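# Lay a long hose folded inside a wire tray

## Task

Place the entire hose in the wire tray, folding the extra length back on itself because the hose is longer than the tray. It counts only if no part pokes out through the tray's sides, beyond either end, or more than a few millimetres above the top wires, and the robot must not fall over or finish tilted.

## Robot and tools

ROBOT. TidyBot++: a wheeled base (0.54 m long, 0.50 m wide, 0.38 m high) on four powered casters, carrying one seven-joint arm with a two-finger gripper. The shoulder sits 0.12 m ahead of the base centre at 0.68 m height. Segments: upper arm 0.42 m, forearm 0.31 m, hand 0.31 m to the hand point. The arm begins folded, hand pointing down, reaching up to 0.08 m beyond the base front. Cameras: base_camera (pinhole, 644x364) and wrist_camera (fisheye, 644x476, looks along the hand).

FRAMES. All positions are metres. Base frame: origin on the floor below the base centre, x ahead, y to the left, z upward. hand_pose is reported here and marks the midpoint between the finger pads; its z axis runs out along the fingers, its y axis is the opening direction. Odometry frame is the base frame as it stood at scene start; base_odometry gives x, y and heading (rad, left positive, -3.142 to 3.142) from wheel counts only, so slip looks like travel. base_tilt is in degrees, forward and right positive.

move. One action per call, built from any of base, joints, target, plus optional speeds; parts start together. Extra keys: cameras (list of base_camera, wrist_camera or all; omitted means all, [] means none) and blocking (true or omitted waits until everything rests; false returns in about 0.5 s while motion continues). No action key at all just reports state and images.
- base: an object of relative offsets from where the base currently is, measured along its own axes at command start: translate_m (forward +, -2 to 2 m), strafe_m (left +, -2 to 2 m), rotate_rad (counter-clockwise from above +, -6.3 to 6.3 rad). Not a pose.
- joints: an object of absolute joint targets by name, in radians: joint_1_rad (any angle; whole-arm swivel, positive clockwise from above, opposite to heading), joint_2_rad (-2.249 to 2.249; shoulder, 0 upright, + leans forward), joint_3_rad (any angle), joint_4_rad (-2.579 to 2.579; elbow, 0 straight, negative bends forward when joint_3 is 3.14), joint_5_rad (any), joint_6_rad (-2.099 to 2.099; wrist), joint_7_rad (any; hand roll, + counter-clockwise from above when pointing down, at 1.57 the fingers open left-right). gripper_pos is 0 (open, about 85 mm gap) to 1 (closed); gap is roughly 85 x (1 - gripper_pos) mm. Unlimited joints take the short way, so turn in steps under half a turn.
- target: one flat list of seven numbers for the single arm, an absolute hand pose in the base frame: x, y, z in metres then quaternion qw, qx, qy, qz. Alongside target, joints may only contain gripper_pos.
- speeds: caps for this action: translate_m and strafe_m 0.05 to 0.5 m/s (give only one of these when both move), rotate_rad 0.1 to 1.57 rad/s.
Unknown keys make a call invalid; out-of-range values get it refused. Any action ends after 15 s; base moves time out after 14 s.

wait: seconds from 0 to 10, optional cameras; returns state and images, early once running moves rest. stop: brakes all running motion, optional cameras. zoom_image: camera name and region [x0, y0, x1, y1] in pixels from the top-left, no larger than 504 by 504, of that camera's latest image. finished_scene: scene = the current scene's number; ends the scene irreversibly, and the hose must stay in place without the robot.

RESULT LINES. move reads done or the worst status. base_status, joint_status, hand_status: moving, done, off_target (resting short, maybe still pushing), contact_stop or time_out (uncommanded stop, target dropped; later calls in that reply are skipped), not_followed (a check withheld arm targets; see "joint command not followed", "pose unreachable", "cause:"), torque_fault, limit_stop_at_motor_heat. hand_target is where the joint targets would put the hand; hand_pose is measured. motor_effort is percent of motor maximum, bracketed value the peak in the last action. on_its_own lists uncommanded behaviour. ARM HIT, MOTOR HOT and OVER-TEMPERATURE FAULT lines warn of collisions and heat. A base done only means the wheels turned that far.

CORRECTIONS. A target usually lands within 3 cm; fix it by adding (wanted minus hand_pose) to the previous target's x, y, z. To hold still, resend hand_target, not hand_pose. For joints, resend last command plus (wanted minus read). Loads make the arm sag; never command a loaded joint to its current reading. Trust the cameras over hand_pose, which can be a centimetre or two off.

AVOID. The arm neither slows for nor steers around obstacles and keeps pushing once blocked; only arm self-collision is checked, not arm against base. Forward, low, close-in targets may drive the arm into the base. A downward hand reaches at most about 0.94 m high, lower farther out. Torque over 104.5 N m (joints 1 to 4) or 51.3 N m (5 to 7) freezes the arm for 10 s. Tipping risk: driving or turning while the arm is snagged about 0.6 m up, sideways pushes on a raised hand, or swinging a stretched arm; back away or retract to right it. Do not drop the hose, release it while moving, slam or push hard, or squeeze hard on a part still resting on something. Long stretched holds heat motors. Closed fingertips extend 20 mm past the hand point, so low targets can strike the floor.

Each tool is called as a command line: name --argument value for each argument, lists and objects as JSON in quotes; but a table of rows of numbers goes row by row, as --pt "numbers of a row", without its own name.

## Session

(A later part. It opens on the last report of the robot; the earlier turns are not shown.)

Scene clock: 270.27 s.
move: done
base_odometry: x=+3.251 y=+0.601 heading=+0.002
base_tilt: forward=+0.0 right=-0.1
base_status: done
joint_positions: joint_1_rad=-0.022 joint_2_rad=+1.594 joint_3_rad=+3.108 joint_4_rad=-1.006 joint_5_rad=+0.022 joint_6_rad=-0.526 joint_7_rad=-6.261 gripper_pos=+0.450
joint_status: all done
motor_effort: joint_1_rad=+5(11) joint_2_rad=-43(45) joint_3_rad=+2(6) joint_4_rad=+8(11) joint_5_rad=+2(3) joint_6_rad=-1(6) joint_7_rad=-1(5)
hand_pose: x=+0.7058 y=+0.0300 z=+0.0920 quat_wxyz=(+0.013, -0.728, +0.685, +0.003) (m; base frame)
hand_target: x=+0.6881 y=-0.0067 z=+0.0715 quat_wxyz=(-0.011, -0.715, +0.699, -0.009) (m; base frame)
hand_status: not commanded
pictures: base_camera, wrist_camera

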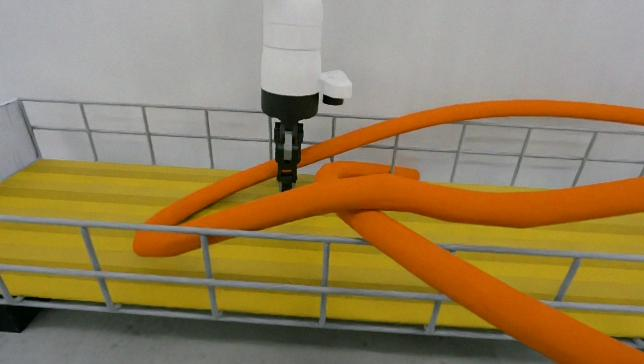

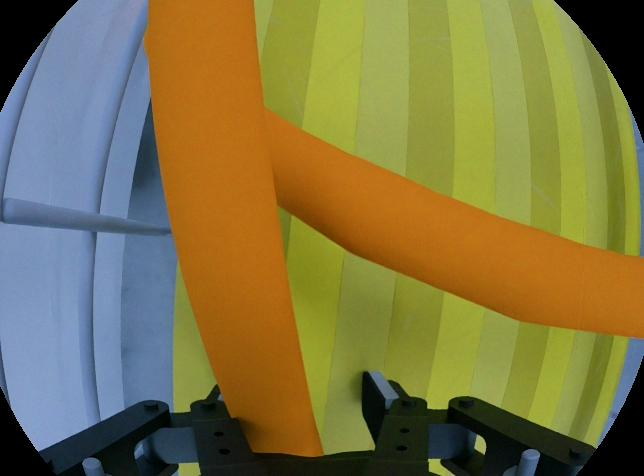

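move --joints '{"gripper_pos": 0.3, "joint_2_rad": 1.625, "joint_4_rad": -1.03, "joint_6_rad": -0.48}' --base '{"strafe_m": -0.3}' --speeds '{"strafe_m": 0.15}'

Scene clock: 274.67 s.
move: done
base_odometry: x=+3.252 y=+0.302 heading=+0.003
base_tilt: forward=+0.0 right=-0.1
base_status: done
joint_positions: joint_1_rad=-0.173 joint_2_rad=+1.588 joint_3_rad=+2.973 joint_4_rad=-1.016 joint_5_rad=+0.022 joint_6_rad=-0.496 joint_7_rad=-6.269 gripper_pos=+0.300
joint_status: all done
motor_effort: joint_1_rad=+33(34) joint_2_rad=-40(46) joint_3_rad=+28(29) joint_4_rad=+3(12) joint_5_rad=+11(12) joint_6_rad=-6(7) joint_7_rad=-2(2)
hand_pose: x=+0.6889 y=+0.1960 z=+0.1037 quat_wxyz=(+0.068, -0.772, +0.631, +0.046) (m; base frame)
hand_target: x=+0.6884 y=-0.0064 z=+0.0700 quat_wxyz=(-0.007, -0.715, +0.699, -0.012) (m; base frame)
hand_status: not commanded
pictures: base_camera, wrist_camera

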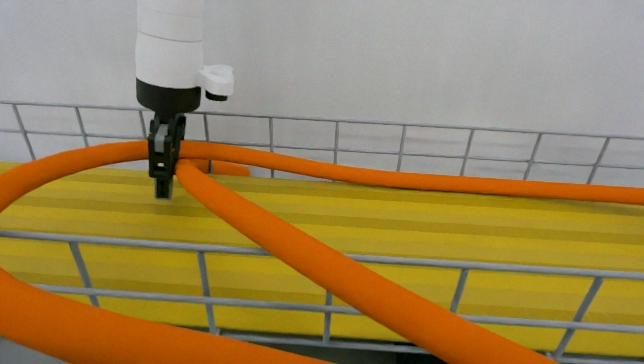

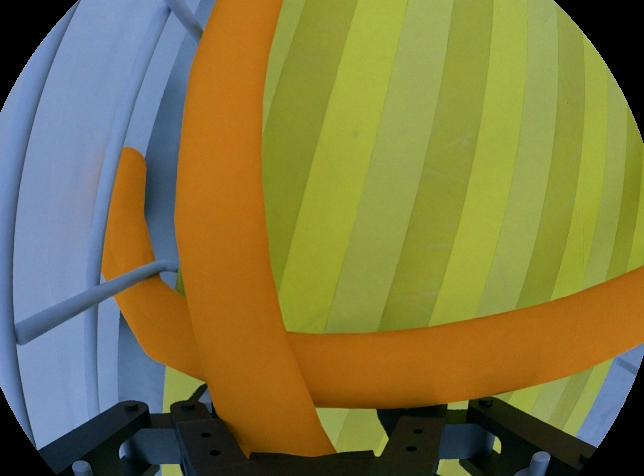

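move --base '{"strafe_m": 0.18}' --joints '{"gripper_pos": 0.1, "joint_1_rad": 0.0}' --cameras '[]'

move --joints '{"joint_2_rad": 1.0, "joint_4_rad": -1.4, "joint_6_rad": -0.74}'

Scene clock: 277.43 s.
move: done
base_odometry: x=+3.251 y=+0.482 heading=+0.004
base_tilt: forward=+0.0 right=-0.1
base_status: done
joint_positions: joint_1_rad=-0.016 joint_2_rad=+1.586 joint_3_rad=+3.109 joint_4_rad=-1.044 joint_5_rad=+0.022 joint_6_rad=-0.497 joint_7_rad=-6.273 gripper_pos=+0.100
joint_status: all done
motor_effort: joint_1_rad=+3(30) joint_2_rad=-38(44) joint_3_rad=+2(26) joint_4_rad=+11(16) joint_5_rad=+3(11) joint_6_rad=+3(7) joint_7_rad=+1(2)
hand_pose: x=+0.6983 y=+0.0268 z=+0.0908 quat_wxyz=(+0.014, -0.723, +0.691, +0.002) (m; base frame)
hand_target: x=+0.6884 y=-0.0064 z=+0.0700 quat_wxyz=(-0.007, -0.715, +0.699, -0.012) (m; base frame)
hand_status: not commanded
pictures: none
No camera images: "cameras" was empty.

Scene clock: 279.33 s.
move: done
base_odometry: x=+3.251 y=+0.482 heading=+0.004
base_tilt: forward=+0.0 right=-0.1
base_status: not commanded
joint_positions: joint_1_rad=+0.000 joint_2_rad=+0.996 joint_3_rad=+3.129 joint_4_rad=-1.383 joint_5_rad=+0.022 joint_6_rad=-0.663 joint_7_rad=-6.273 gripper_pos=+0.100
joint_status: all done
motor_effort: joint_1_rad=+1(6) joint_2_rad=-44(55) joint_3_rad=-1(4) joint_4_rad=+14(15) joint_5_rad=+1(4) joint_6_rad=+1(6) joint_7_rad=+0(1)
hand_pose: x=+0.7200 y=+0.0048 z=+0.3736 quat_wxyz=(+0.034, -0.718, +0.694, -0.036) (m; base frame)
hand_target: x=+0.6862 y=-0.0103 z=+0.3663 quat_wxyz=(-0.013, -0.712, +0.702, -0.015) (m; base frame)
hand_status: not commanded
pictures: base_camera, wrist_camera

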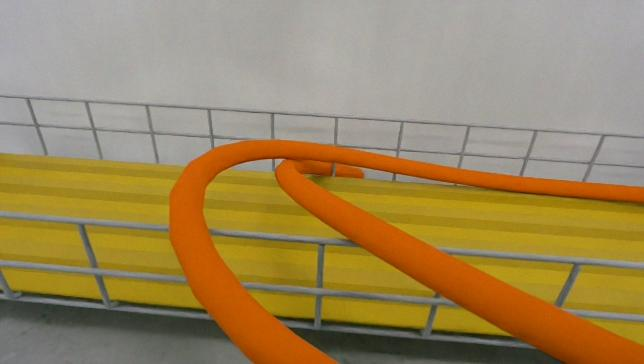

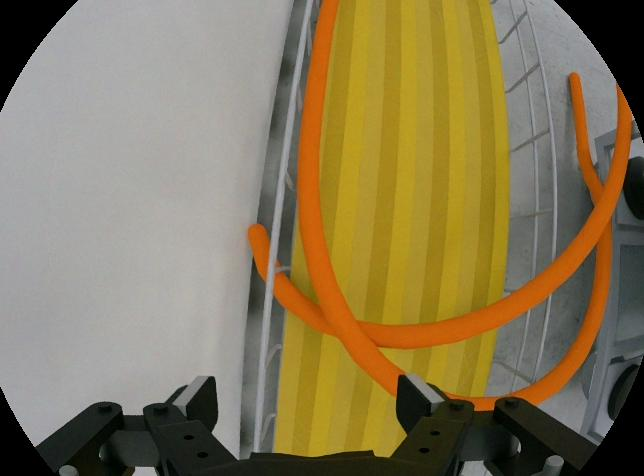

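move --joints '{"joint_1_rad": 0.0, "joint_2_rad": 1.05, "joint_4_rad": -1.91, "joint_6_rad": -0.1, "joint_7_rad": -0.97, "gripper_pos": 0.0}'

Scene clock: 283.67 s.
move: done
base_odometry: x=+3.251 y=+0.482 heading=+0.004
base_tilt: forward=-0.1 right=-0.1
base_status: not commanded
joint_positions: joint_1_rad=+0.000 joint_2_rad=+1.028 joint_3_rad=+3.129 joint_4_rad=-1.885 joint_5_rad=+0.022 joint_6_rad=-0.179 joint_7_rad=-7.197 gripper_pos=+0.000
joint_status: all done
motor_effort: joint_1_rad=+1(2) joint_2_rad=-36(45) joint_3_rad=-1(1) joint_4_rad=+5(14) joint_5_rad=+1(1) joint_6_rad=+0(2) joint_7_rad=-1(1)
hand_pose: x=+0.5656 y=+0.0076 z=+0.2820 quat_wxyz=(+0.024, -0.335, +0.942, -0.005) (m; base frame)
hand_target: x=+0.5661 y=+0.0004 z=+0.2717 quat_wxyz=(+0.038, -0.324, +0.945, -0.015) (m; base frame)
hand_status: not commanded
pictures: base_camera, wrist_camera

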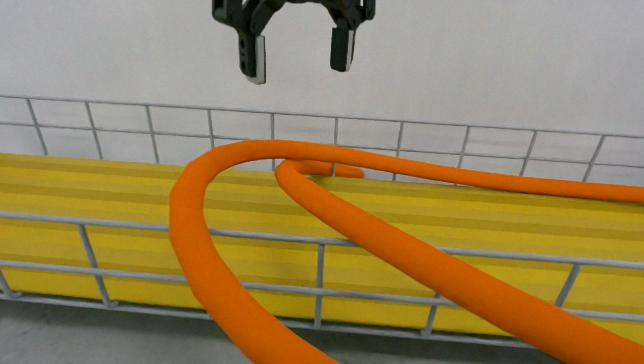

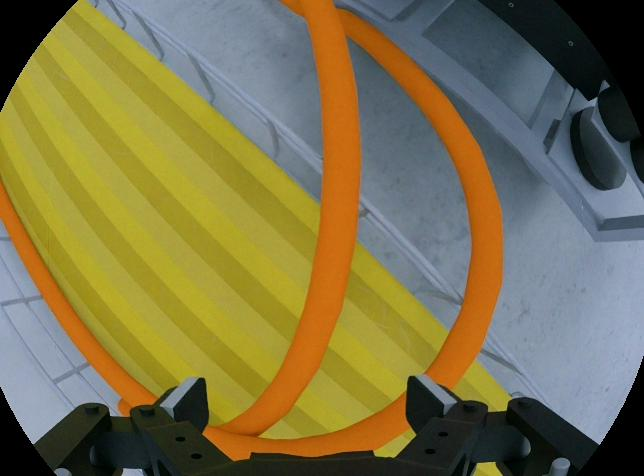

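move --joints '{"joint_1_rad": 0.0, "joint_2_rad": 1.39, "joint_4_rad": -1.745, "joint_6_rad": 0.06, "joint_7_rad": -1.1}'

Scene clock: 285.77 s.
move: done
base_odometry: x=+3.251 y=+0.482 heading=+0.004
base_tilt: forward=+0.0 right=-0.1
base_status: not commanded
joint_positions: joint_1_rad=+0.000 joint_2_rad=+1.375 joint_3_rad=+3.129 joint_4_rad=-1.772 joint_5_rad=+0.022 joint_6_rad=-0.019 joint_7_rad=-7.328 gripper_pos=+0.000
joint_status: all done
motor_effort: joint_1_rad=+1(2) joint_2_rad=-36(40) joint_3_rad=-1(1) joint_4_rad=+0(6) joint_5_rad=+1(1) joint_6_rad=+0(1) joint_7_rad=+0(1)
hand_pose: x=+0.5224 y=+0.0091 z=+0.1383 quat_wxyz=(-0.010, -0.272, +0.962, +0.009) (m; base frame)
hand_target: x=+0.5556 y=+0.0034 z=+0.1325 quat_wxyz=(+0.033, -0.262, +0.964, -0.006) (m; base frame)
hand_status: not commanded
pictures: base_camera, wrist_camera

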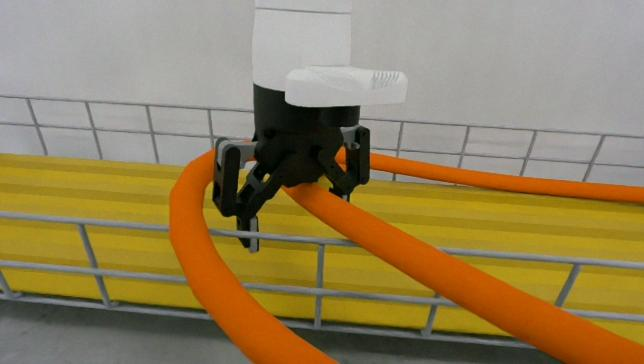

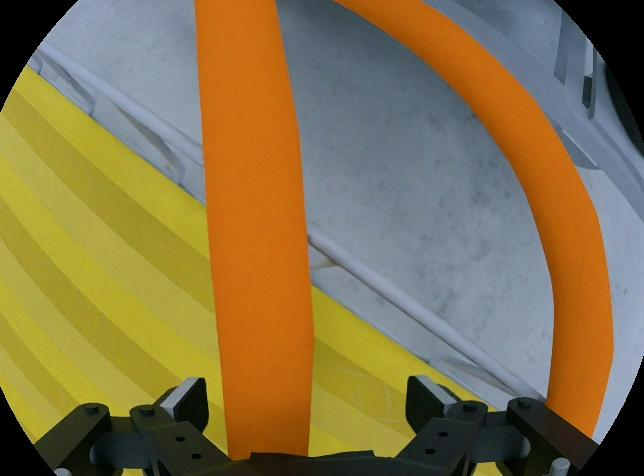

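move --joints '{"gripper_pos": 0.8}' --cameras '[]'

move --joints '{"joint_1_rad": 0.0, "joint_2_rad": 0.86, "joint_4_rad": -1.89, "joint_6_rad": -0.4}' --cameras '[]'

move --joints '{"joint_7_rad": -0.4}' --base '{"strafe_m": -0.5}' --speeds '{"strafe_m": 0.3}'

Scene clock: 287.37 s.
move: off_target
base_odometry: x=+3.251 y=+0.482 heading=+0.004
base_tilt: forward=+0.0 right=-0.1
base_status: not commanded
joint_positions: joint_1_rad=+0.000 joint_2_rad=+1.375 joint_3_rad=+3.130 joint_4_rad=-1.764 joint_5_rad=+0.022 joint_6_rad=-0.010 joint_7_rad=-7.333 gripper_pos=+0.756
joint_status: gripper_pos off_target (ended at +0.756, target +0.800)
motor_effort: joint_1_rad=+0(1) joint_2_rad=-35(37) joint_3_rad=-2(2) joint_4_rad=+0(1) joint_5_rad=+1(2) joint_6_rad=-1(1) joint_7_rad=+0(1)
hand_pose: x=+0.5301 y=+0.0085 z=+0.1382 quat_wxyz=(-0.002, -0.269, +0.963, +0.007) (m; base frame)
hand_target: x=+0.5556 y=+0.0034 z=+0.1325 quat_wxyz=(+0.033, -0.262, +0.964, -0.006) (m; base frame)
hand_status: not commanded
pictures: none
No camera images: "cameras" was empty.

Scene clock: 289.10 s.
move: off_target
base_odometry: x=+3.251 y=+0.482 heading=+0.004
base_tilt: forward=+0.0 right=-0.1
base_status: not commanded
joint_positions: joint_1_rad=+0.004 joint_2_rad=+0.907 joint_3_rad=+3.137 joint_4_rad=-1.899 joint_5_rad=+0.022 joint_6_rad=-0.348 joint_7_rad=-7.338 gripper_pos=+0.758
joint_status: joint_2_rad off_target (ended at +0.907, target +0.860); the others done
motor_effort: joint_1_rad=+0(2) joint_2_rad=-45(48) joint_3_rad=-2(4) joint_4_rad=+12(13) joint_5_rad=+2(2) joint_6_rad=+4(7) joint_7_rad=+0(1)
hand_pose: x=+0.5503 y=-0.0002 z=+0.3331 quat_wxyz=(-0.006, -0.264, +0.964, +0.000) (m; base frame)
hand_target: x=+0.5554 y=-0.0051 z=+0.3546 quat_wxyz=(-0.007, -0.261, +0.965, -0.010) (m; base frame)
hand_status: not commanded
pictures: none
No camera images: "cameras" was empty.

Scene clock: 291.80 s.
move: done
base_odometry: x=+3.253 y=-0.018 heading=+0.005
base_tilt: forward=+0.0 right=-0.1
base_status: done
joint_positions: joint_1_rad=-0.001 joint_2_rad=+0.894 joint_3_rad=+3.136 joint_4_rad=-1.903 joint_5_rad=+0.022 joint_6_rad=-0.361 joint_7_rad=-6.738 gripper_pos=+0.759
joint_status: all done
motor_effort: joint_1_rad=+1(4) joint_2_rad=-41(44) joint_3_rad=+0(2) joint_4_rad=+12(13) joint_5_rad=+3(4) joint_6_rad=+4(5) joint_7_rad=+1(3)
hand_pose: x=+0.5484 y=+0.0025 z=+0.3382 quat_wxyz=(-0.008, -0.540, +0.842, +0.003) (m; base frame)
hand_target: x=+0.5554 y=-0.0051 z=+0.3546 quat_wxyz=(-0.010, -0.576, +0.818, -0.007) (m; base frame)
hand_status: not commanded
pictures: base_camera, wrist_camera

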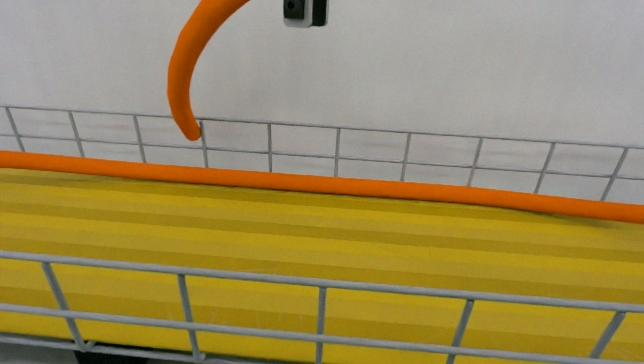

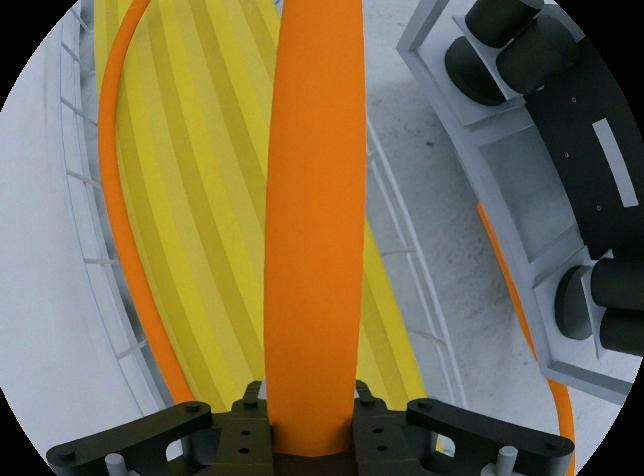

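move --joints '{"joint_7_rad": 0.06}' --base '{"strafe_m": -0.42}' --speeds '{"strafe_m": 0.3}'

Scene clock: 294.53 s.
move: done
base_odometry: x=+3.255 y=-0.438 heading=+0.005
base_tilt: forward=+0.0 right=-0.1
base_status: done
joint_positions: joint_1_rad=+0.007 joint_2_rad=+0.886 joint_3_rad=+3.136 joint_4_rad=-1.906 joint_5_rad=+0.022 joint_6_rad=-0.368 joint_7_rad=-6.294 gripper_pos=+0.759
joint_status: all done
motor_effort: joint_1_rad=+0(4) joint_2_rad=-38(42) joint_3_rad=-2(3) joint_4_rad=+14(14) joint_5_rad=+4(5) joint_6_rad=+6(7) joint_7_rad=+2(3)
hand_pose: x=+0.5466 y=-0.0012 z=+0.3413 quat_wxyz=(-0.008, -0.709, +0.705, +0.005) (m; base frame)
hand_target: x=+0.5554 y=-0.0051 z=+0.3546 quat_wxyz=(-0.011, -0.747, +0.665, -0.004) (m; base frame)
hand_status: not commanded
pictures: base_camera, wrist_camera

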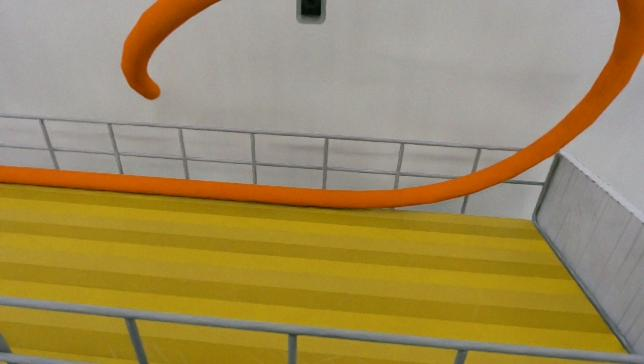

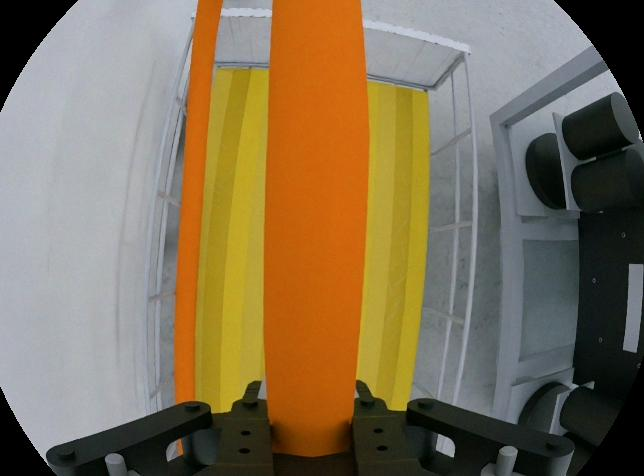

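move --joints '{"joint_1_rad": 0.0, "joint_2_rad": 1.53, "joint_4_rad": -1.58, "joint_6_rad": 0.03}' --base '{"strafe_m": 0.03}'

Scene clock: 297.23 s.
move: off_target
base_odometry: x=+3.255 y=-0.408 heading=+0.005
base_tilt: forward=-0.1 right=-0.1
base_status: done
joint_positions: joint_1_rad=+0.004 joint_2_rad=+1.491 joint_3_rad=+3.137 joint_4_rad=-1.654 joint_5_rad=+0.022 joint_6_rad=-0.083 joint_7_rad=-6.294 gripper_pos=+0.759
joint_status: joint_4_rad off_target (ended at -1.654, target -1.580); joint_6_rad off_target (ended at -0.083, target +0.030); the others done
motor_effort: joint_1_rad=+0(3) joint_2_rad=-30(41) joint_3_rad=+1(3) joint_4_rad=+14(18) joint_5_rad=+5(6) joint_6_rad=+9(12) joint_7_rad=+4(4)
hand_pose: x=+0.5099 y=+0.0020 z=+0.0908 quat_wxyz=(-0.030, -0.709, +0.704, +0.032) (m; base frame)
hand_target: x=+0.5685 y=+0.0029 z=+0.0741 quat_wxyz=(+0.022, -0.748, +0.663, -0.022) (m; base frame)
hand_status: not commanded
pictures: base_camera, wrist_camera

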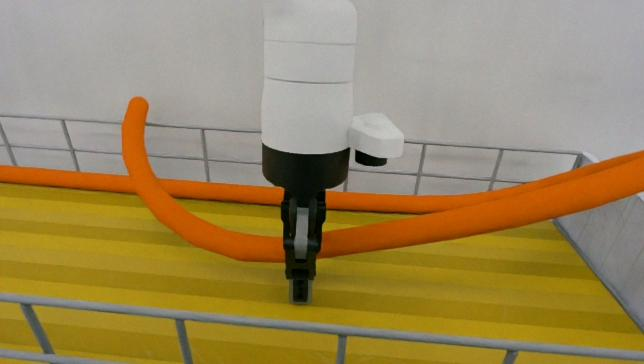

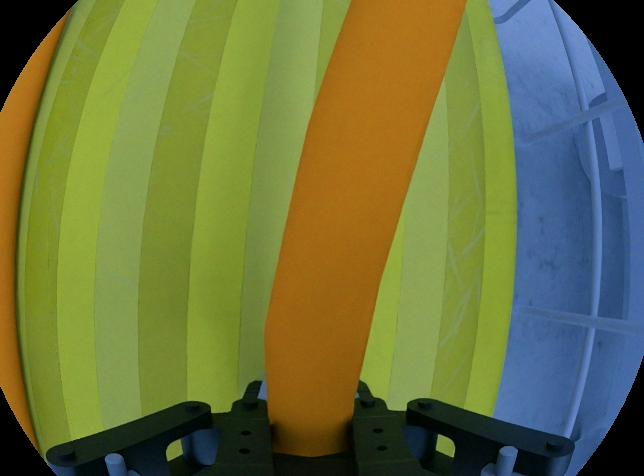

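move --joints '{"gripper_pos": 0.45}'

Scene clock: 298.17 s.
move: done
base_odometry: x=+3.255 y=-0.408 heading=+0.005
base_tilt: forward=+0.0 right=-0.1
base_status: not commanded
joint_positions: joint_1_rad=+0.004 joint_2_rad=+1.497 joint_3_rad=+3.137 joint_4_rad=-1.670 joint_5_rad=+0.022 joint_6_rad=-0.083 joint_7_rad=-6.271 gripper_pos=+0.450
joint_status: all done
motor_effort: joint_1_rad=-1(1) joint_2_rad=-33(35) joint_3_rad=-2(3) joint_4_rad=+18(21) joint_5_rad=+1(5) joint_6_rad=+13(15) joint_7_rad=+1(4)
hand_pose: x=+0.4971 y=+0.0017 z=+0.0893 quat_wxyz=(-0.037, -0.717, +0.695, +0.040) (m; base frame)
hand_target: x=+0.5685 y=+0.0029 z=+0.0741 quat_wxyz=(+0.022, -0.748, +0.663, -0.022) (m; base frame)
hand_status: not commanded
pictures: base_camera, wrist_camera

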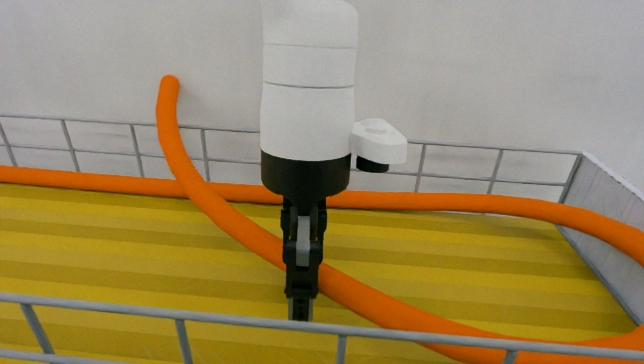

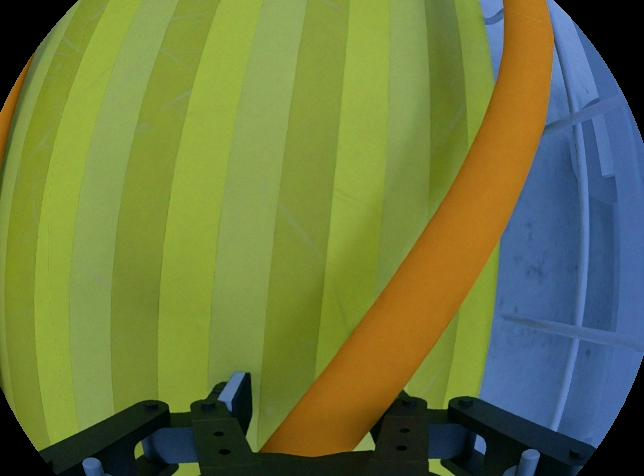

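move --joints '{"joint_1_rad": 0.0, "joint_2_rad": 1.53, "joint_4_rad": -1.48, "joint_6_rad": -0.08, "joint_7_rad": 0.06}' --base '{"strafe_m": -0.09}' --speeds '{"strafe_m": 0.1}'

Scene clock: 300.07 s.
move: off_target
base_odometry: x=+3.255 y=-0.498 heading=+0.006
base_tilt: forward=+0.0 right=-0.1
base_status: done
joint_positions: joint_1_rad=-0.055 joint_2_rad=+1.509 joint_3_rad=+3.036 joint_4_rad=-1.623 joint_5_rad=+0.022 joint_6_rad=-0.140 joint_7_rad=-6.271 gripper_pos=+0.450
joint_status: joint_1_rad off_target (ended at -0.055, target +0.000); joint_4_rad off_target (ended at -1.622, target -1.480); the others done
motor_effort: joint_1_rad=+12(13) joint_2_rad=-37(38) joint_3_rad=+16(19) joint_4_rad=+21(23) joint_5_rad=+3(4) joint_6_rad=+15(17) joint_7_rad=+0(1)
hand_pose: x=+0.4977 y=+0.0861 z=+0.0896 quat_wxyz=(-0.011, -0.740, +0.668, +0.081) (m; base frame)
hand_target: x=+0.5967 y=+0.0008 z=+0.0765 quat_wxyz=(+0.016, -0.748, +0.663, -0.020) (m; base frame)
hand_status: not commanded
pictures: base_camera, wrist_camera

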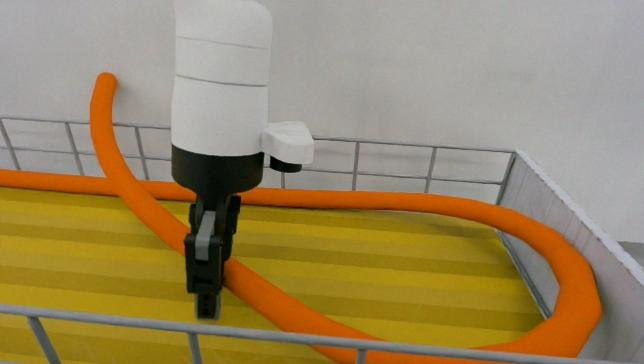

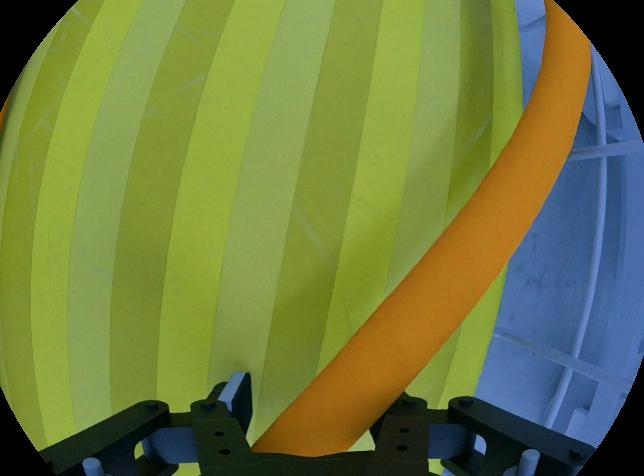

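move --joints '{"gripper_pos": 0.8}' --cameras '["wrist_camera"]'

move --joints '{"joint_7_rad": 0.56, "joint_2_rad": 1.53, "joint_4_rad": -1.46, "joint_6_rad": -0.08}'

Scene clock: 301.27 s.
move: off_target
base_odometry: x=+3.255 y=-0.498 heading=+0.006
base_tilt: forward=-0.1 right=-0.1
base_status: not commanded
joint_positions: joint_1_rad=-0.054 joint_2_rad=+1.505 joint_3_rad=+3.036 joint_4_rad=-1.608 joint_5_rad=+0.022 joint_6_rad=-0.140 joint_7_rad=-6.271 gripper_pos=+0.715
joint_status: gripper_pos off_target (ended at +0.715, target +0.800)
motor_effort: joint_1_rad=+11(12) joint_2_rad=-34(35) joint_3_rad=+18(18) joint_4_rad=+19(20) joint_5_rad=+7(9) joint_6_rad=+14(15) joint_7_rad=+4(6)
hand_pose: x=+0.5088 y=+0.0869 z=+0.0905 quat_wxyz=(-0.004, -0.740, +0.669, +0.075) (m; base frame)
hand_target: x=+0.5967 y=+0.0008 z=+0.0765 quat_wxyz=(+0.016, -0.748, +0.663, -0.020) (m; base frame)
hand_status: not commanded
pictures: wrist_camera

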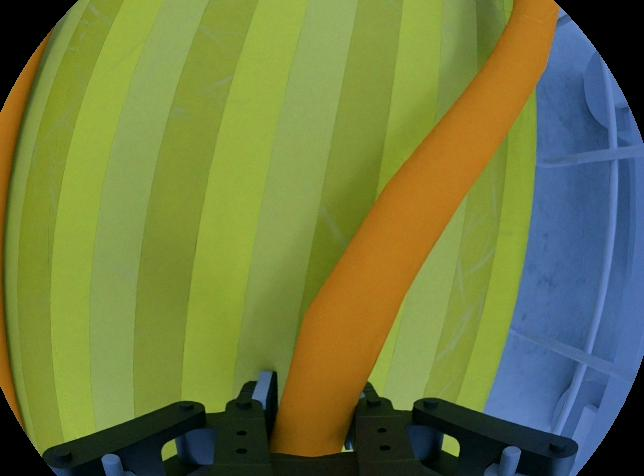

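Scene clock: 302.50 s.
move: off_target
base_odometry: x=+3.255 y=-0.498 heading=+0.006
base_tilt: forward=+0.0 right=-0.1
base_status: not commanded
joint_positions: joint_1_rad=-0.038 joint_2_rad=+1.507 joint_3_rad=+3.037 joint_4_rad=-1.607 joint_5_rad=+0.022 joint_6_rad=-0.141 joint_7_rad=-5.814 gripper_pos=+0.715
joint_status: joint_4_rad off_target (ended at -1.607, target -1.460); the others done
motor_effort: joint_1_rad=+6(10) joint_2_rad=-36(38) joint_3_rad=+13(18) joint_4_rad=+22(23) joint_5_rad=+9(10) joint_6_rad=+16(17) joint_7_rad=+7(7)
hand_pose: x=+0.5096 y=+0.0798 z=+0.0898 quat_wxyz=(+0.013, -0.868, +0.491, +0.074) (m; base frame)
hand_target: x=+0.6092 y=+0.0008 z=+0.0777 quat_wxyz=(+0.015, -0.888, +0.458, -0.033) (m; base frame)
hand_status: not commanded
pictures: base_camera, wrist_camera

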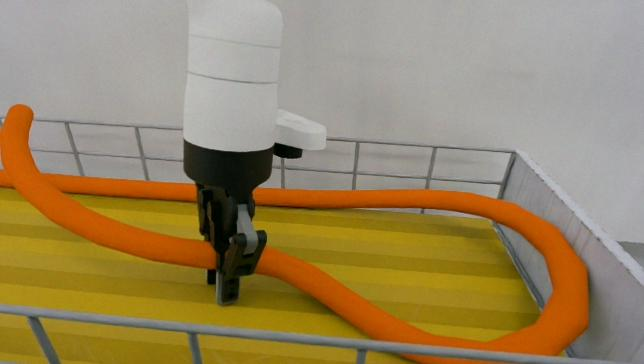

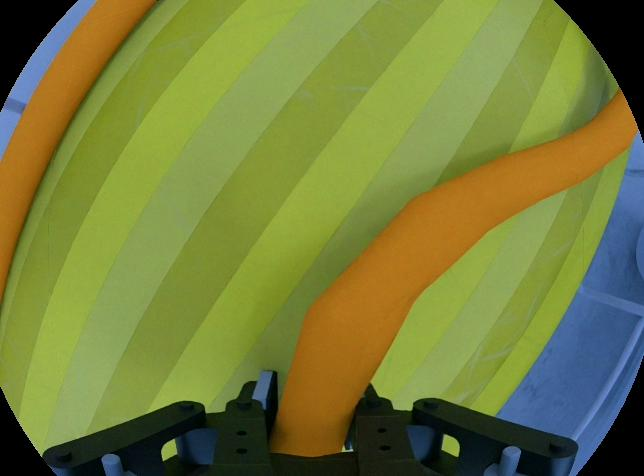

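zoom_image --camera "base_camera" --region '[250, 130, 644, 364]'

Scaled by 1.279.

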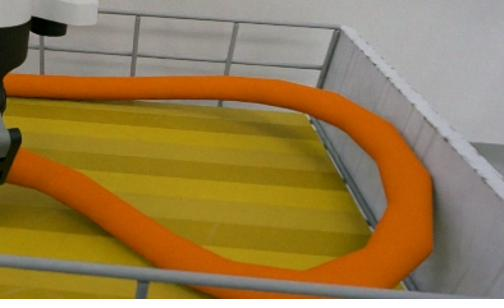

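move --joints '{"gripper_pos": 0.5, "joint_7_rad": 0.2, "joint_2_rad": 1.53, "joint_4_rad": -1.52, "joint_6_rad": -0.05}' --cameras '[]'

move --base '{"strafe_m": 0.3}' --speeds '{"strafe_m": 0.15}'

Scene clock: 304.40 s.
move: off_target
base_odometry: x=+3.255 y=-0.498 heading=+0.006
base_tilt: forward=+0.0 right=-0.1
base_status: not commanded
joint_positions: joint_1_rad=-0.044 joint_2_rad=+1.509 joint_3_rad=+3.038 joint_4_rad=-1.620 joint_5_rad=+0.022 joint_6_rad=-0.141 joint_7_rad=-6.053 gripper_pos=+0.500
joint_status: joint_4_rad off_target (ended at -1.620, target -1.520); the others done
motor_effort: joint_1_rad=+10(12) joint_2_rad=-35(38) joint_3_rad=+16(19) joint_4_rad=+20(25) joint_5_rad=+5(9) joint_6_rad=+14(20) joint_7_rad=+1(7)
hand_pose: x=+0.5001 y=+0.0810 z=+0.0893 quat_wxyz=(-0.001, -0.805, +0.588, +0.081) (m; base frame)
hand_target: x=+0.5811 y=+0.0014 z=+0.0749 quat_wxyz=(+0.012, -0.793, +0.609, -0.017) (m; base frame)
hand_status: not commanded
pictures: none
No camera images: "cameras" was empty.

Scene clock: 309.37 s.
move: time_out
base_odometry: x=+3.254 y=-0.209 heading=-0.021
base_tilt: forward=-0.1 right=-0.1
base_status: strafe_m time_out (by the wheels' count: +0.288 of +0.300)
joint_positions: joint_1_rad=+0.050 joint_2_rad=+1.496 joint_3_rad=+3.221 joint_4_rad=-1.629 joint_5_rad=+0.022 joint_6_rad=-0.141 joint_7_rad=-6.053 gripper_pos=+0.500
joint_status: not commanded
motor_effort: joint_1_rad=-8(14) joint_2_rad=-32(38) joint_3_rad=-12(24) joint_4_rad=+21(25) joint_5_rad=+1(5) joint_6_rad=+15(20) joint_7_rad=+1(2)
hand_pose: x=+0.5020 y=-0.0677 z=+0.0909 quat_wxyz=(-0.070, -0.769, +0.635, +0.026) (m; base frame)
hand_target: x=+0.5811 y=+0.0014 z=+0.0749 quat_wxyz=(+0.012, -0.793, +0.609, -0.017) (m; base frame)
hand_status: not commanded
pictures: base_camera, wrist_camera

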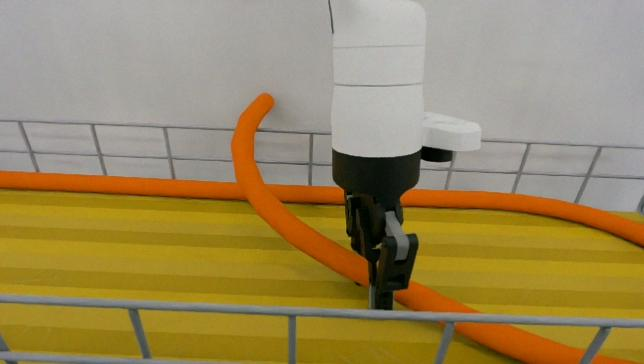

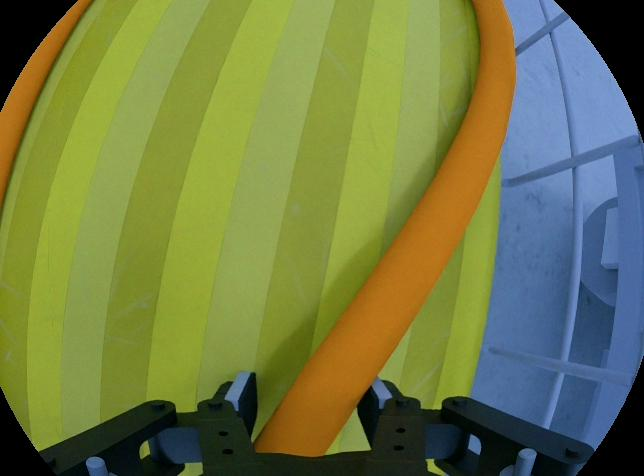

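move --joints '{"gripper_pos": 0.1}' --base '{"strafe_m": -0.03}' --cameras '["base_camera"]'

move --joints '{"joint_1_rad": 0.0, "joint_2_rad": 0.86, "joint_4_rad": -1.89, "joint_6_rad": -0.4, "joint_7_rad": 0.05}'

Scene clock: 310.93 s.
move: done
base_odometry: x=+3.253 y=-0.239 heading=-0.021
base_tilt: forward=-0.1 right=-0.1
base_status: done
joint_positions: joint_1_rad=+0.033 joint_2_rad=+1.508 joint_3_rad=+3.181 joint_4_rad=-1.634 joint_5_rad=+0.022 joint_6_rad=-0.141 joint_7_rad=-6.053 gripper_pos=+0.100
joint_status: all done
motor_effort: joint_1_rad=-4(6) joint_2_rad=-34(38) joint_3_rad=-7(12) joint_4_rad=+20(26) joint_5_rad=+1(1) joint_6_rad=+14(19) joint_7_rad=+1(1)
hand_pose: x=+0.4939 y=-0.0364 z=+0.0856 quat_wxyz=(-0.059, -0.776, +0.626, +0.044) (m; base frame)
hand_target: x=+0.5811 y=+0.0014 z=+0.0749 quat_wxyz=(+0.012, -0.793, +0.609, -0.017) (m; base frame)
hand_status: not commanded
pictures: base_camera

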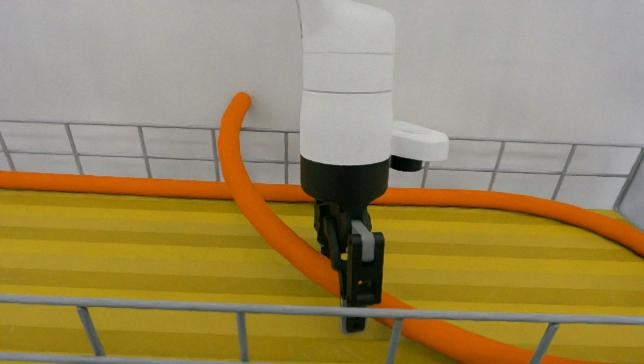

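Scene clock: 313.00 s.
move: done
base_odometry: x=+3.253 y=-0.239 heading=-0.021
base_tilt: forward=+0.0 right=-0.1
base_status: not commanded
joint_positions: joint_1_rad=+0.005 joint_2_rad=+0.864 joint_3_rad=+3.151 joint_4_rad=-1.873 joint_5_rad=+0.022 joint_6_rad=-0.324 joint_7_rad=-6.179 gripper_pos=+0.100
joint_status: all done
motor_effort: joint_1_rad=+1(5) joint_2_rad=-35(53) joint_3_rad=+0(7) joint_4_rad=+8(20) joint_5_rad=+1(2) joint_6_rad=+1(15) joint_7_rad=-1(1)
hand_pose: x=+0.5879 y=-0.0084 z=+0.3558 quat_wxyz=(+0.021, -0.746, +0.665, -0.035) (m; base frame)
hand_target: x=+0.5554 y=-0.0051 z=+0.3546 quat_wxyz=(-0.011, -0.744, +0.668, -0.005) (m; base frame)
hand_status: not commanded
pictures: base_camera, wrist_camera

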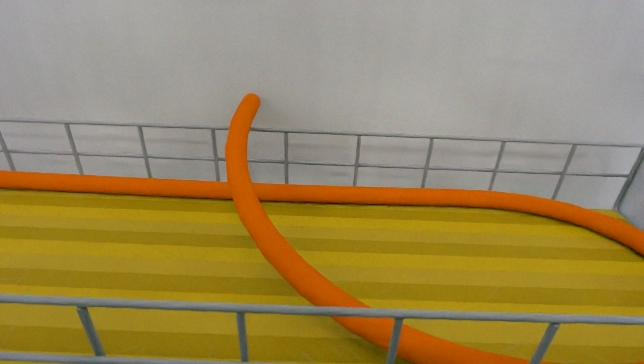

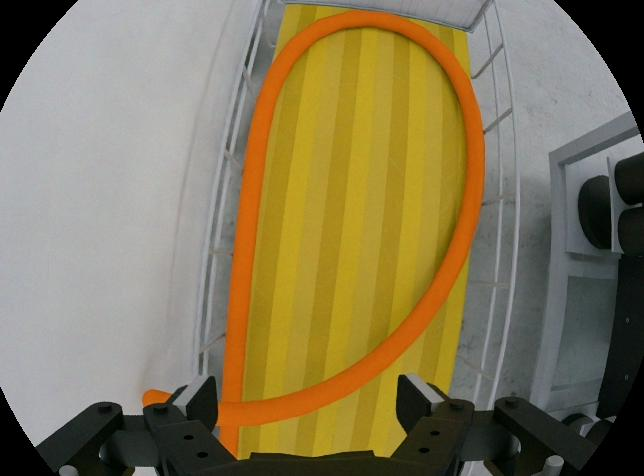

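move --base '{"translate_m": -0.35}' --joints '{"joint_1_rad": 0.0, "joint_2_rad": 0.3, "joint_4_rad": -2.0, "joint_6_rad": -0.55, "joint_7_rad": 1.57}'

Scene clock: 315.80 s.
move: done
base_odometry: x=+2.903 y=-0.232 heading=-0.021
base_tilt: forward=-0.1 right=-0.1
base_status: done
joint_positions: joint_1_rad=+0.005 joint_2_rad=+0.293 joint_3_rad=+3.151 joint_4_rad=-1.983 joint_5_rad=+0.022 joint_6_rad=-0.474 joint_7_rad=-4.770 gripper_pos=+0.100
joint_status: all done
motor_effort: joint_1_rad=+1(2) joint_2_rad=-26(40) joint_3_rad=+0(1) joint_4_rad=+16(17) joint_5_rad=+1(1) joint_6_rad=+3(5) joint_7_rad=-1(2)
hand_pose: x=+0.5989 y=-0.0086 z=+0.5931 quat_wxyz=(-0.004, -0.981, +0.026, -0.195) (m; base frame)
hand_target: x=+0.5674 y=-0.0077 z=+0.5764 quat_wxyz=(-0.019, -0.989, -0.023, -0.145) (m; base frame)
hand_status: not commanded
pictures: base_camera, wrist_camera

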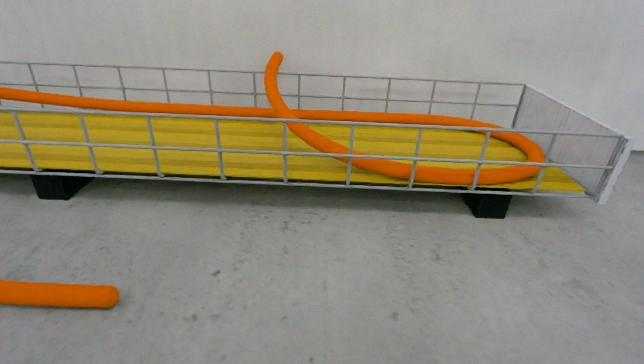

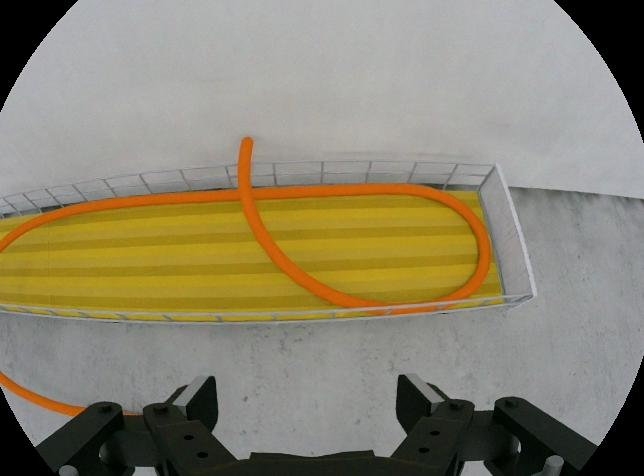

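move --base '{"strafe_m": 0.55, "rotate_rad": 0.02}'

Scene clock: 318.40 s.
move: done
base_odometry: x=+2.914 y=+0.318 heading=+0.000
base_tilt: forward=-0.1 right=-0.1
base_status: done
joint_positions: joint_1_rad=+0.000 joint_2_rad=+0.293 joint_3_rad=+3.149 joint_4_rad=-1.983 joint_5_rad=+0.022 joint_6_rad=-0.474 joint_7_rad=-4.767 gripper_pos=+0.100
joint_status: not commanded
motor_effort: joint_1_rad=+1(3) joint_2_rad=-26(27) joint_3_rad=+0(3) joint_4_rad=+16(17) joint_5_rad=+1(1) joint_6_rad=+4(4) joint_7_rad=-1(1)
hand_pose: x=+0.5988 y=-0.0053 z=+0.5930 quat_wxyz=(-0.003, -0.981, +0.022, -0.195) (m; base frame)
hand_target: x=+0.5674 y=-0.0077 z=+0.5764 quat_wxyz=(-0.019, -0.989, -0.023, -0.145) (m; base frame)
hand_status: not commanded
pictures: base_camera, wrist_camera

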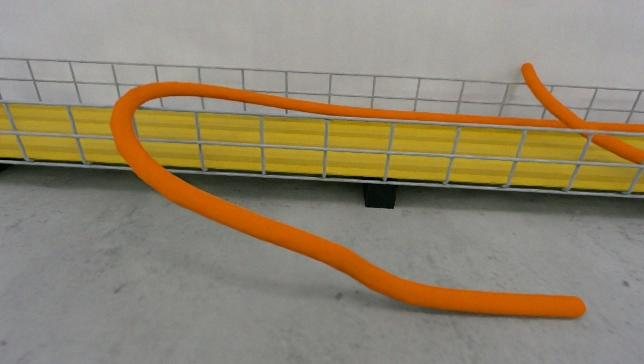

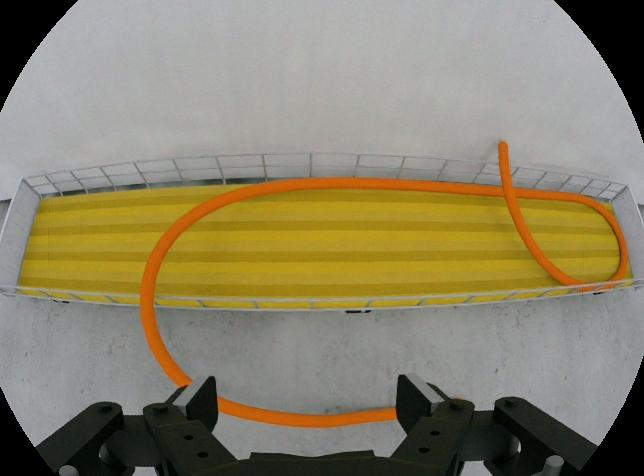

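move --base '{"strafe_m": 0.135}' --joints '{"joint_1_rad": 0.0, "joint_2_rad": 1.3, "joint_4_rad": -1.72, "joint_6_rad": -0.04, "joint_7_rad": 2.93, "gripper_pos": 0.0}'

Scene clock: 322.80 s.
move: done
base_odometry: x=+2.914 y=+0.453 heading=+0.000
base_tilt: forward=+0.0 right=-0.1
base_status: done
joint_positions: joint_1_rad=-0.005 joint_2_rad=+1.281 joint_3_rad=+3.147 joint_4_rad=-1.748 joint_5_rad=+0.022 joint_6_rad=-0.118 joint_7_rad=-3.409 gripper_pos=+0.000
joint_status: all done
motor_effort: joint_1_rad=+1(3) joint_2_rad=-38(40) joint_3_rad=-1(2) joint_4_rad=+3(17) joint_5_rad=+1(1) joint_6_rad=+0(5) joint_7_rad=+0(1)
hand_pose: x=+0.5554 y=-0.0007 z=+0.1782 quat_wxyz=(-0.001, -0.788, -0.616, +0.005) (m; base frame)
hand_target: x=+0.5879 y=+0.0016 z=+0.1721 quat_wxyz=(-0.027, -0.758, -0.651, -0.031) (m; base frame)
hand_status: not commanded
pictures: base_camera, wrist_camera

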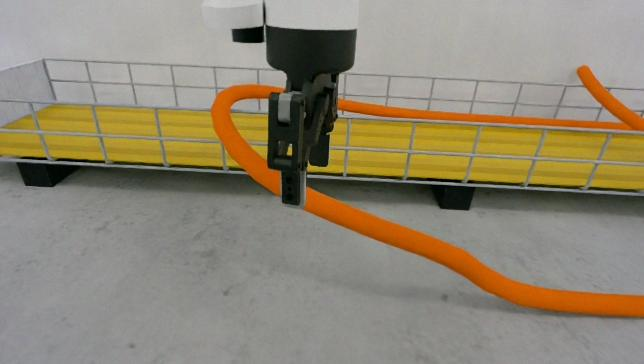

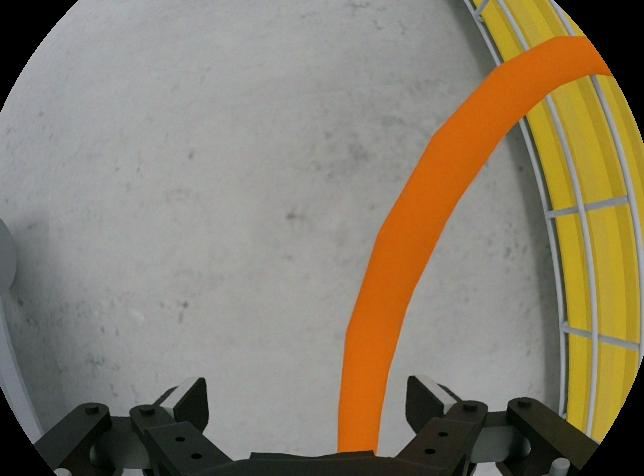

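move --joints '{"joint_1_rad": 0.03, "joint_2_rad": 1.52, "joint_4_rad": -1.455, "joint_6_rad": -0.17, "joint_7_rad": 2.68}'

Scene clock: 324.57 s.
move: done
base_odometry: x=+2.914 y=+0.453 heading=+0.000
base_tilt: forward=+0.0 right=-0.1
base_status: not commanded
joint_positions: joint_1_rad=+0.018 joint_2_rad=+1.504 joint_3_rad=+3.147 joint_4_rad=-1.486 joint_5_rad=+0.022 joint_6_rad=-0.118 joint_7_rad=-3.549 gripper_pos=+0.000
joint_status: all done
motor_effort: joint_1_rad=+1(2) joint_2_rad=-40(43) joint_3_rad=-1(1) joint_4_rad=+4(5) joint_5_rad=+1(1) joint_6_rad=+1(1) joint_7_rad=-1(1)
hand_pose: x=+0.5971 y=-0.0117 z=+0.0881 quat_wxyz=(-0.013, -0.835, -0.551, -0.012) (m; base frame)
hand_target: x=+0.5901 y=-0.0150 z=+0.0819 quat_wxyz=(-0.003, -0.842, -0.539, +0.004) (m; base frame)
hand_status: not commanded
pictures: base_camera, wrist_camera

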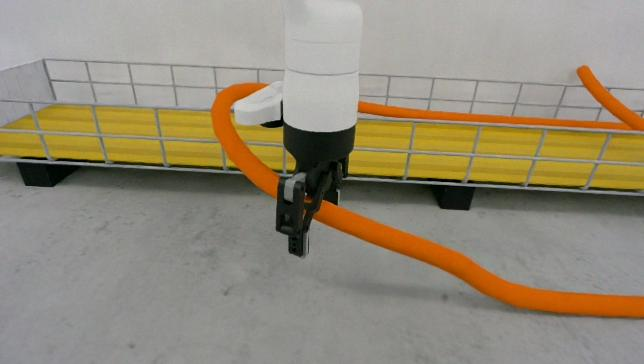

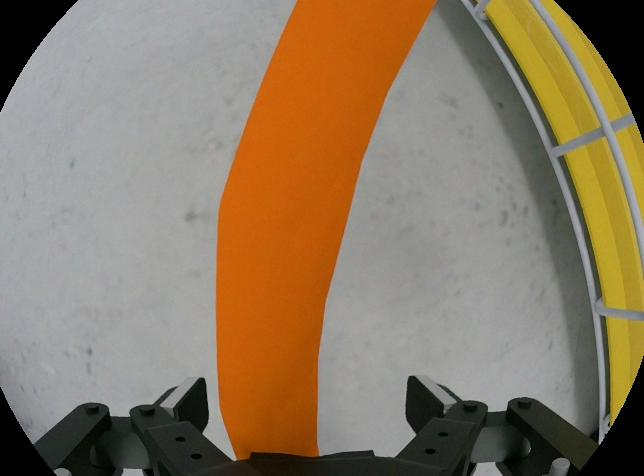

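move --joints '{"gripper_pos": 0.8}' --cameras '["wrist_camera", "base_camera"]'

Scene clock: 326.97 s.
move: off_target
base_odometry: x=+2.914 y=+0.453 heading=+0.000
base_tilt: forward=+0.0 right=-0.1
base_status: not commanded
joint_positions: joint_1_rad=+0.019 joint_2_rad=+1.507 joint_3_rad=+3.147 joint_4_rad=-1.484 joint_5_rad=+0.022 joint_6_rad=-0.118 joint_7_rad=-3.550 gripper_pos=+0.750
joint_status: gripper_pos off_target (ended at +0.750, target +0.800)
motor_effort: joint_1_rad=+1(2) joint_2_rad=-42(43) joint_3_rad=-2(2) joint_4_rad=+6(6) joint_5_rad=+0(1) joint_6_rad=+2(2) joint_7_rad=-1(2)
hand_pose: x=+0.5960 y=-0.0118 z=+0.0867 quat_wxyz=(-0.013, -0.835, -0.550, -0.011) (m; base frame)
hand_target: x=+0.5901 y=-0.0150 z=+0.0819 quat_wxyz=(-0.003, -0.842, -0.539, +0.004) (m; base frame)
hand_status: not commanded
pictures: base_camera, wrist_camera

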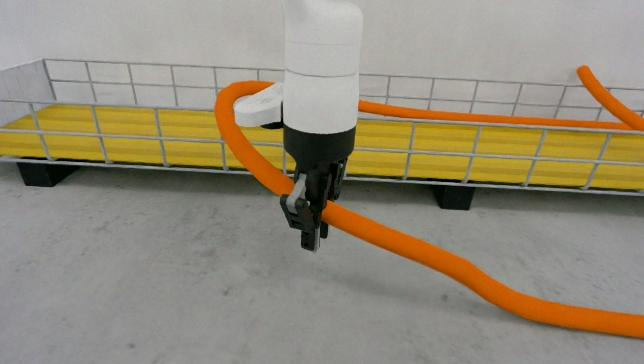

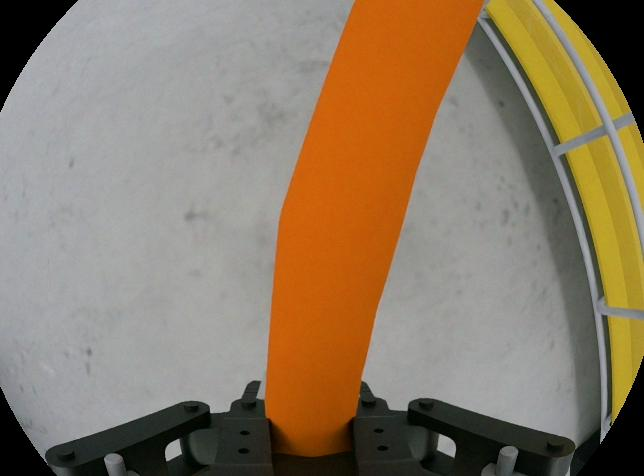

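move --joints '{"joint_2_rad": 0.86, "joint_4_rad": -1.89, "joint_6_rad": -0.40, "joint_7_rad": 3.18}' --cameras '["wrist_camera", "base_camera"]'

Scene clock: 329.30 s.
move: done
base_odometry: x=+2.914 y=+0.453 heading=+0.000
base_tilt: forward=+0.0 right=-0.1
base_status: not commanded
joint_positions: joint_1_rad=+0.031 joint_2_rad=+0.886 joint_3_rad=+3.147 joint_4_rad=-1.881 joint_5_rad=+0.022 joint_6_rad=-0.336 joint_7_rad=-3.167 gripper_pos=+0.752
joint_status: all done
motor_effort: joint_1_rad=-2(2) joint_2_rad=-39(48) joint_3_rad=-3(4) joint_4_rad=+9(11) joint_5_rad=+2(2) joint_6_rad=+2(4) joint_7_rad=+1(2)
hand_pose: x=+0.5719 y=-0.0181 z=+0.3443 quat_wxyz=(-0.018, -0.721, -0.693, -0.010) (m; base frame)
hand_target: x=+0.5550 y=-0.0182 z=+0.3546 quat_wxyz=(-0.004, -0.684, -0.730, +0.011) (m; base frame)
hand_status: not commanded
pictures: base_camera, wrist_camera

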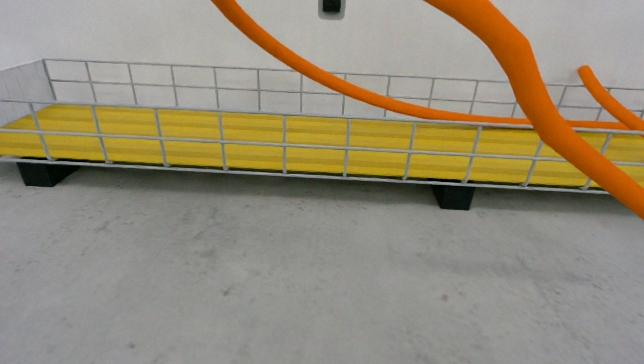

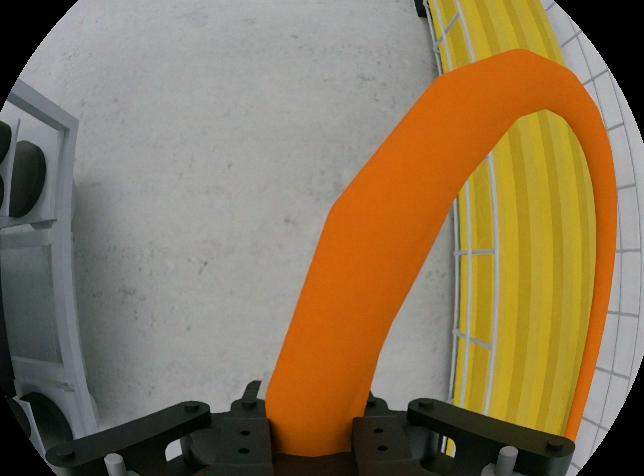

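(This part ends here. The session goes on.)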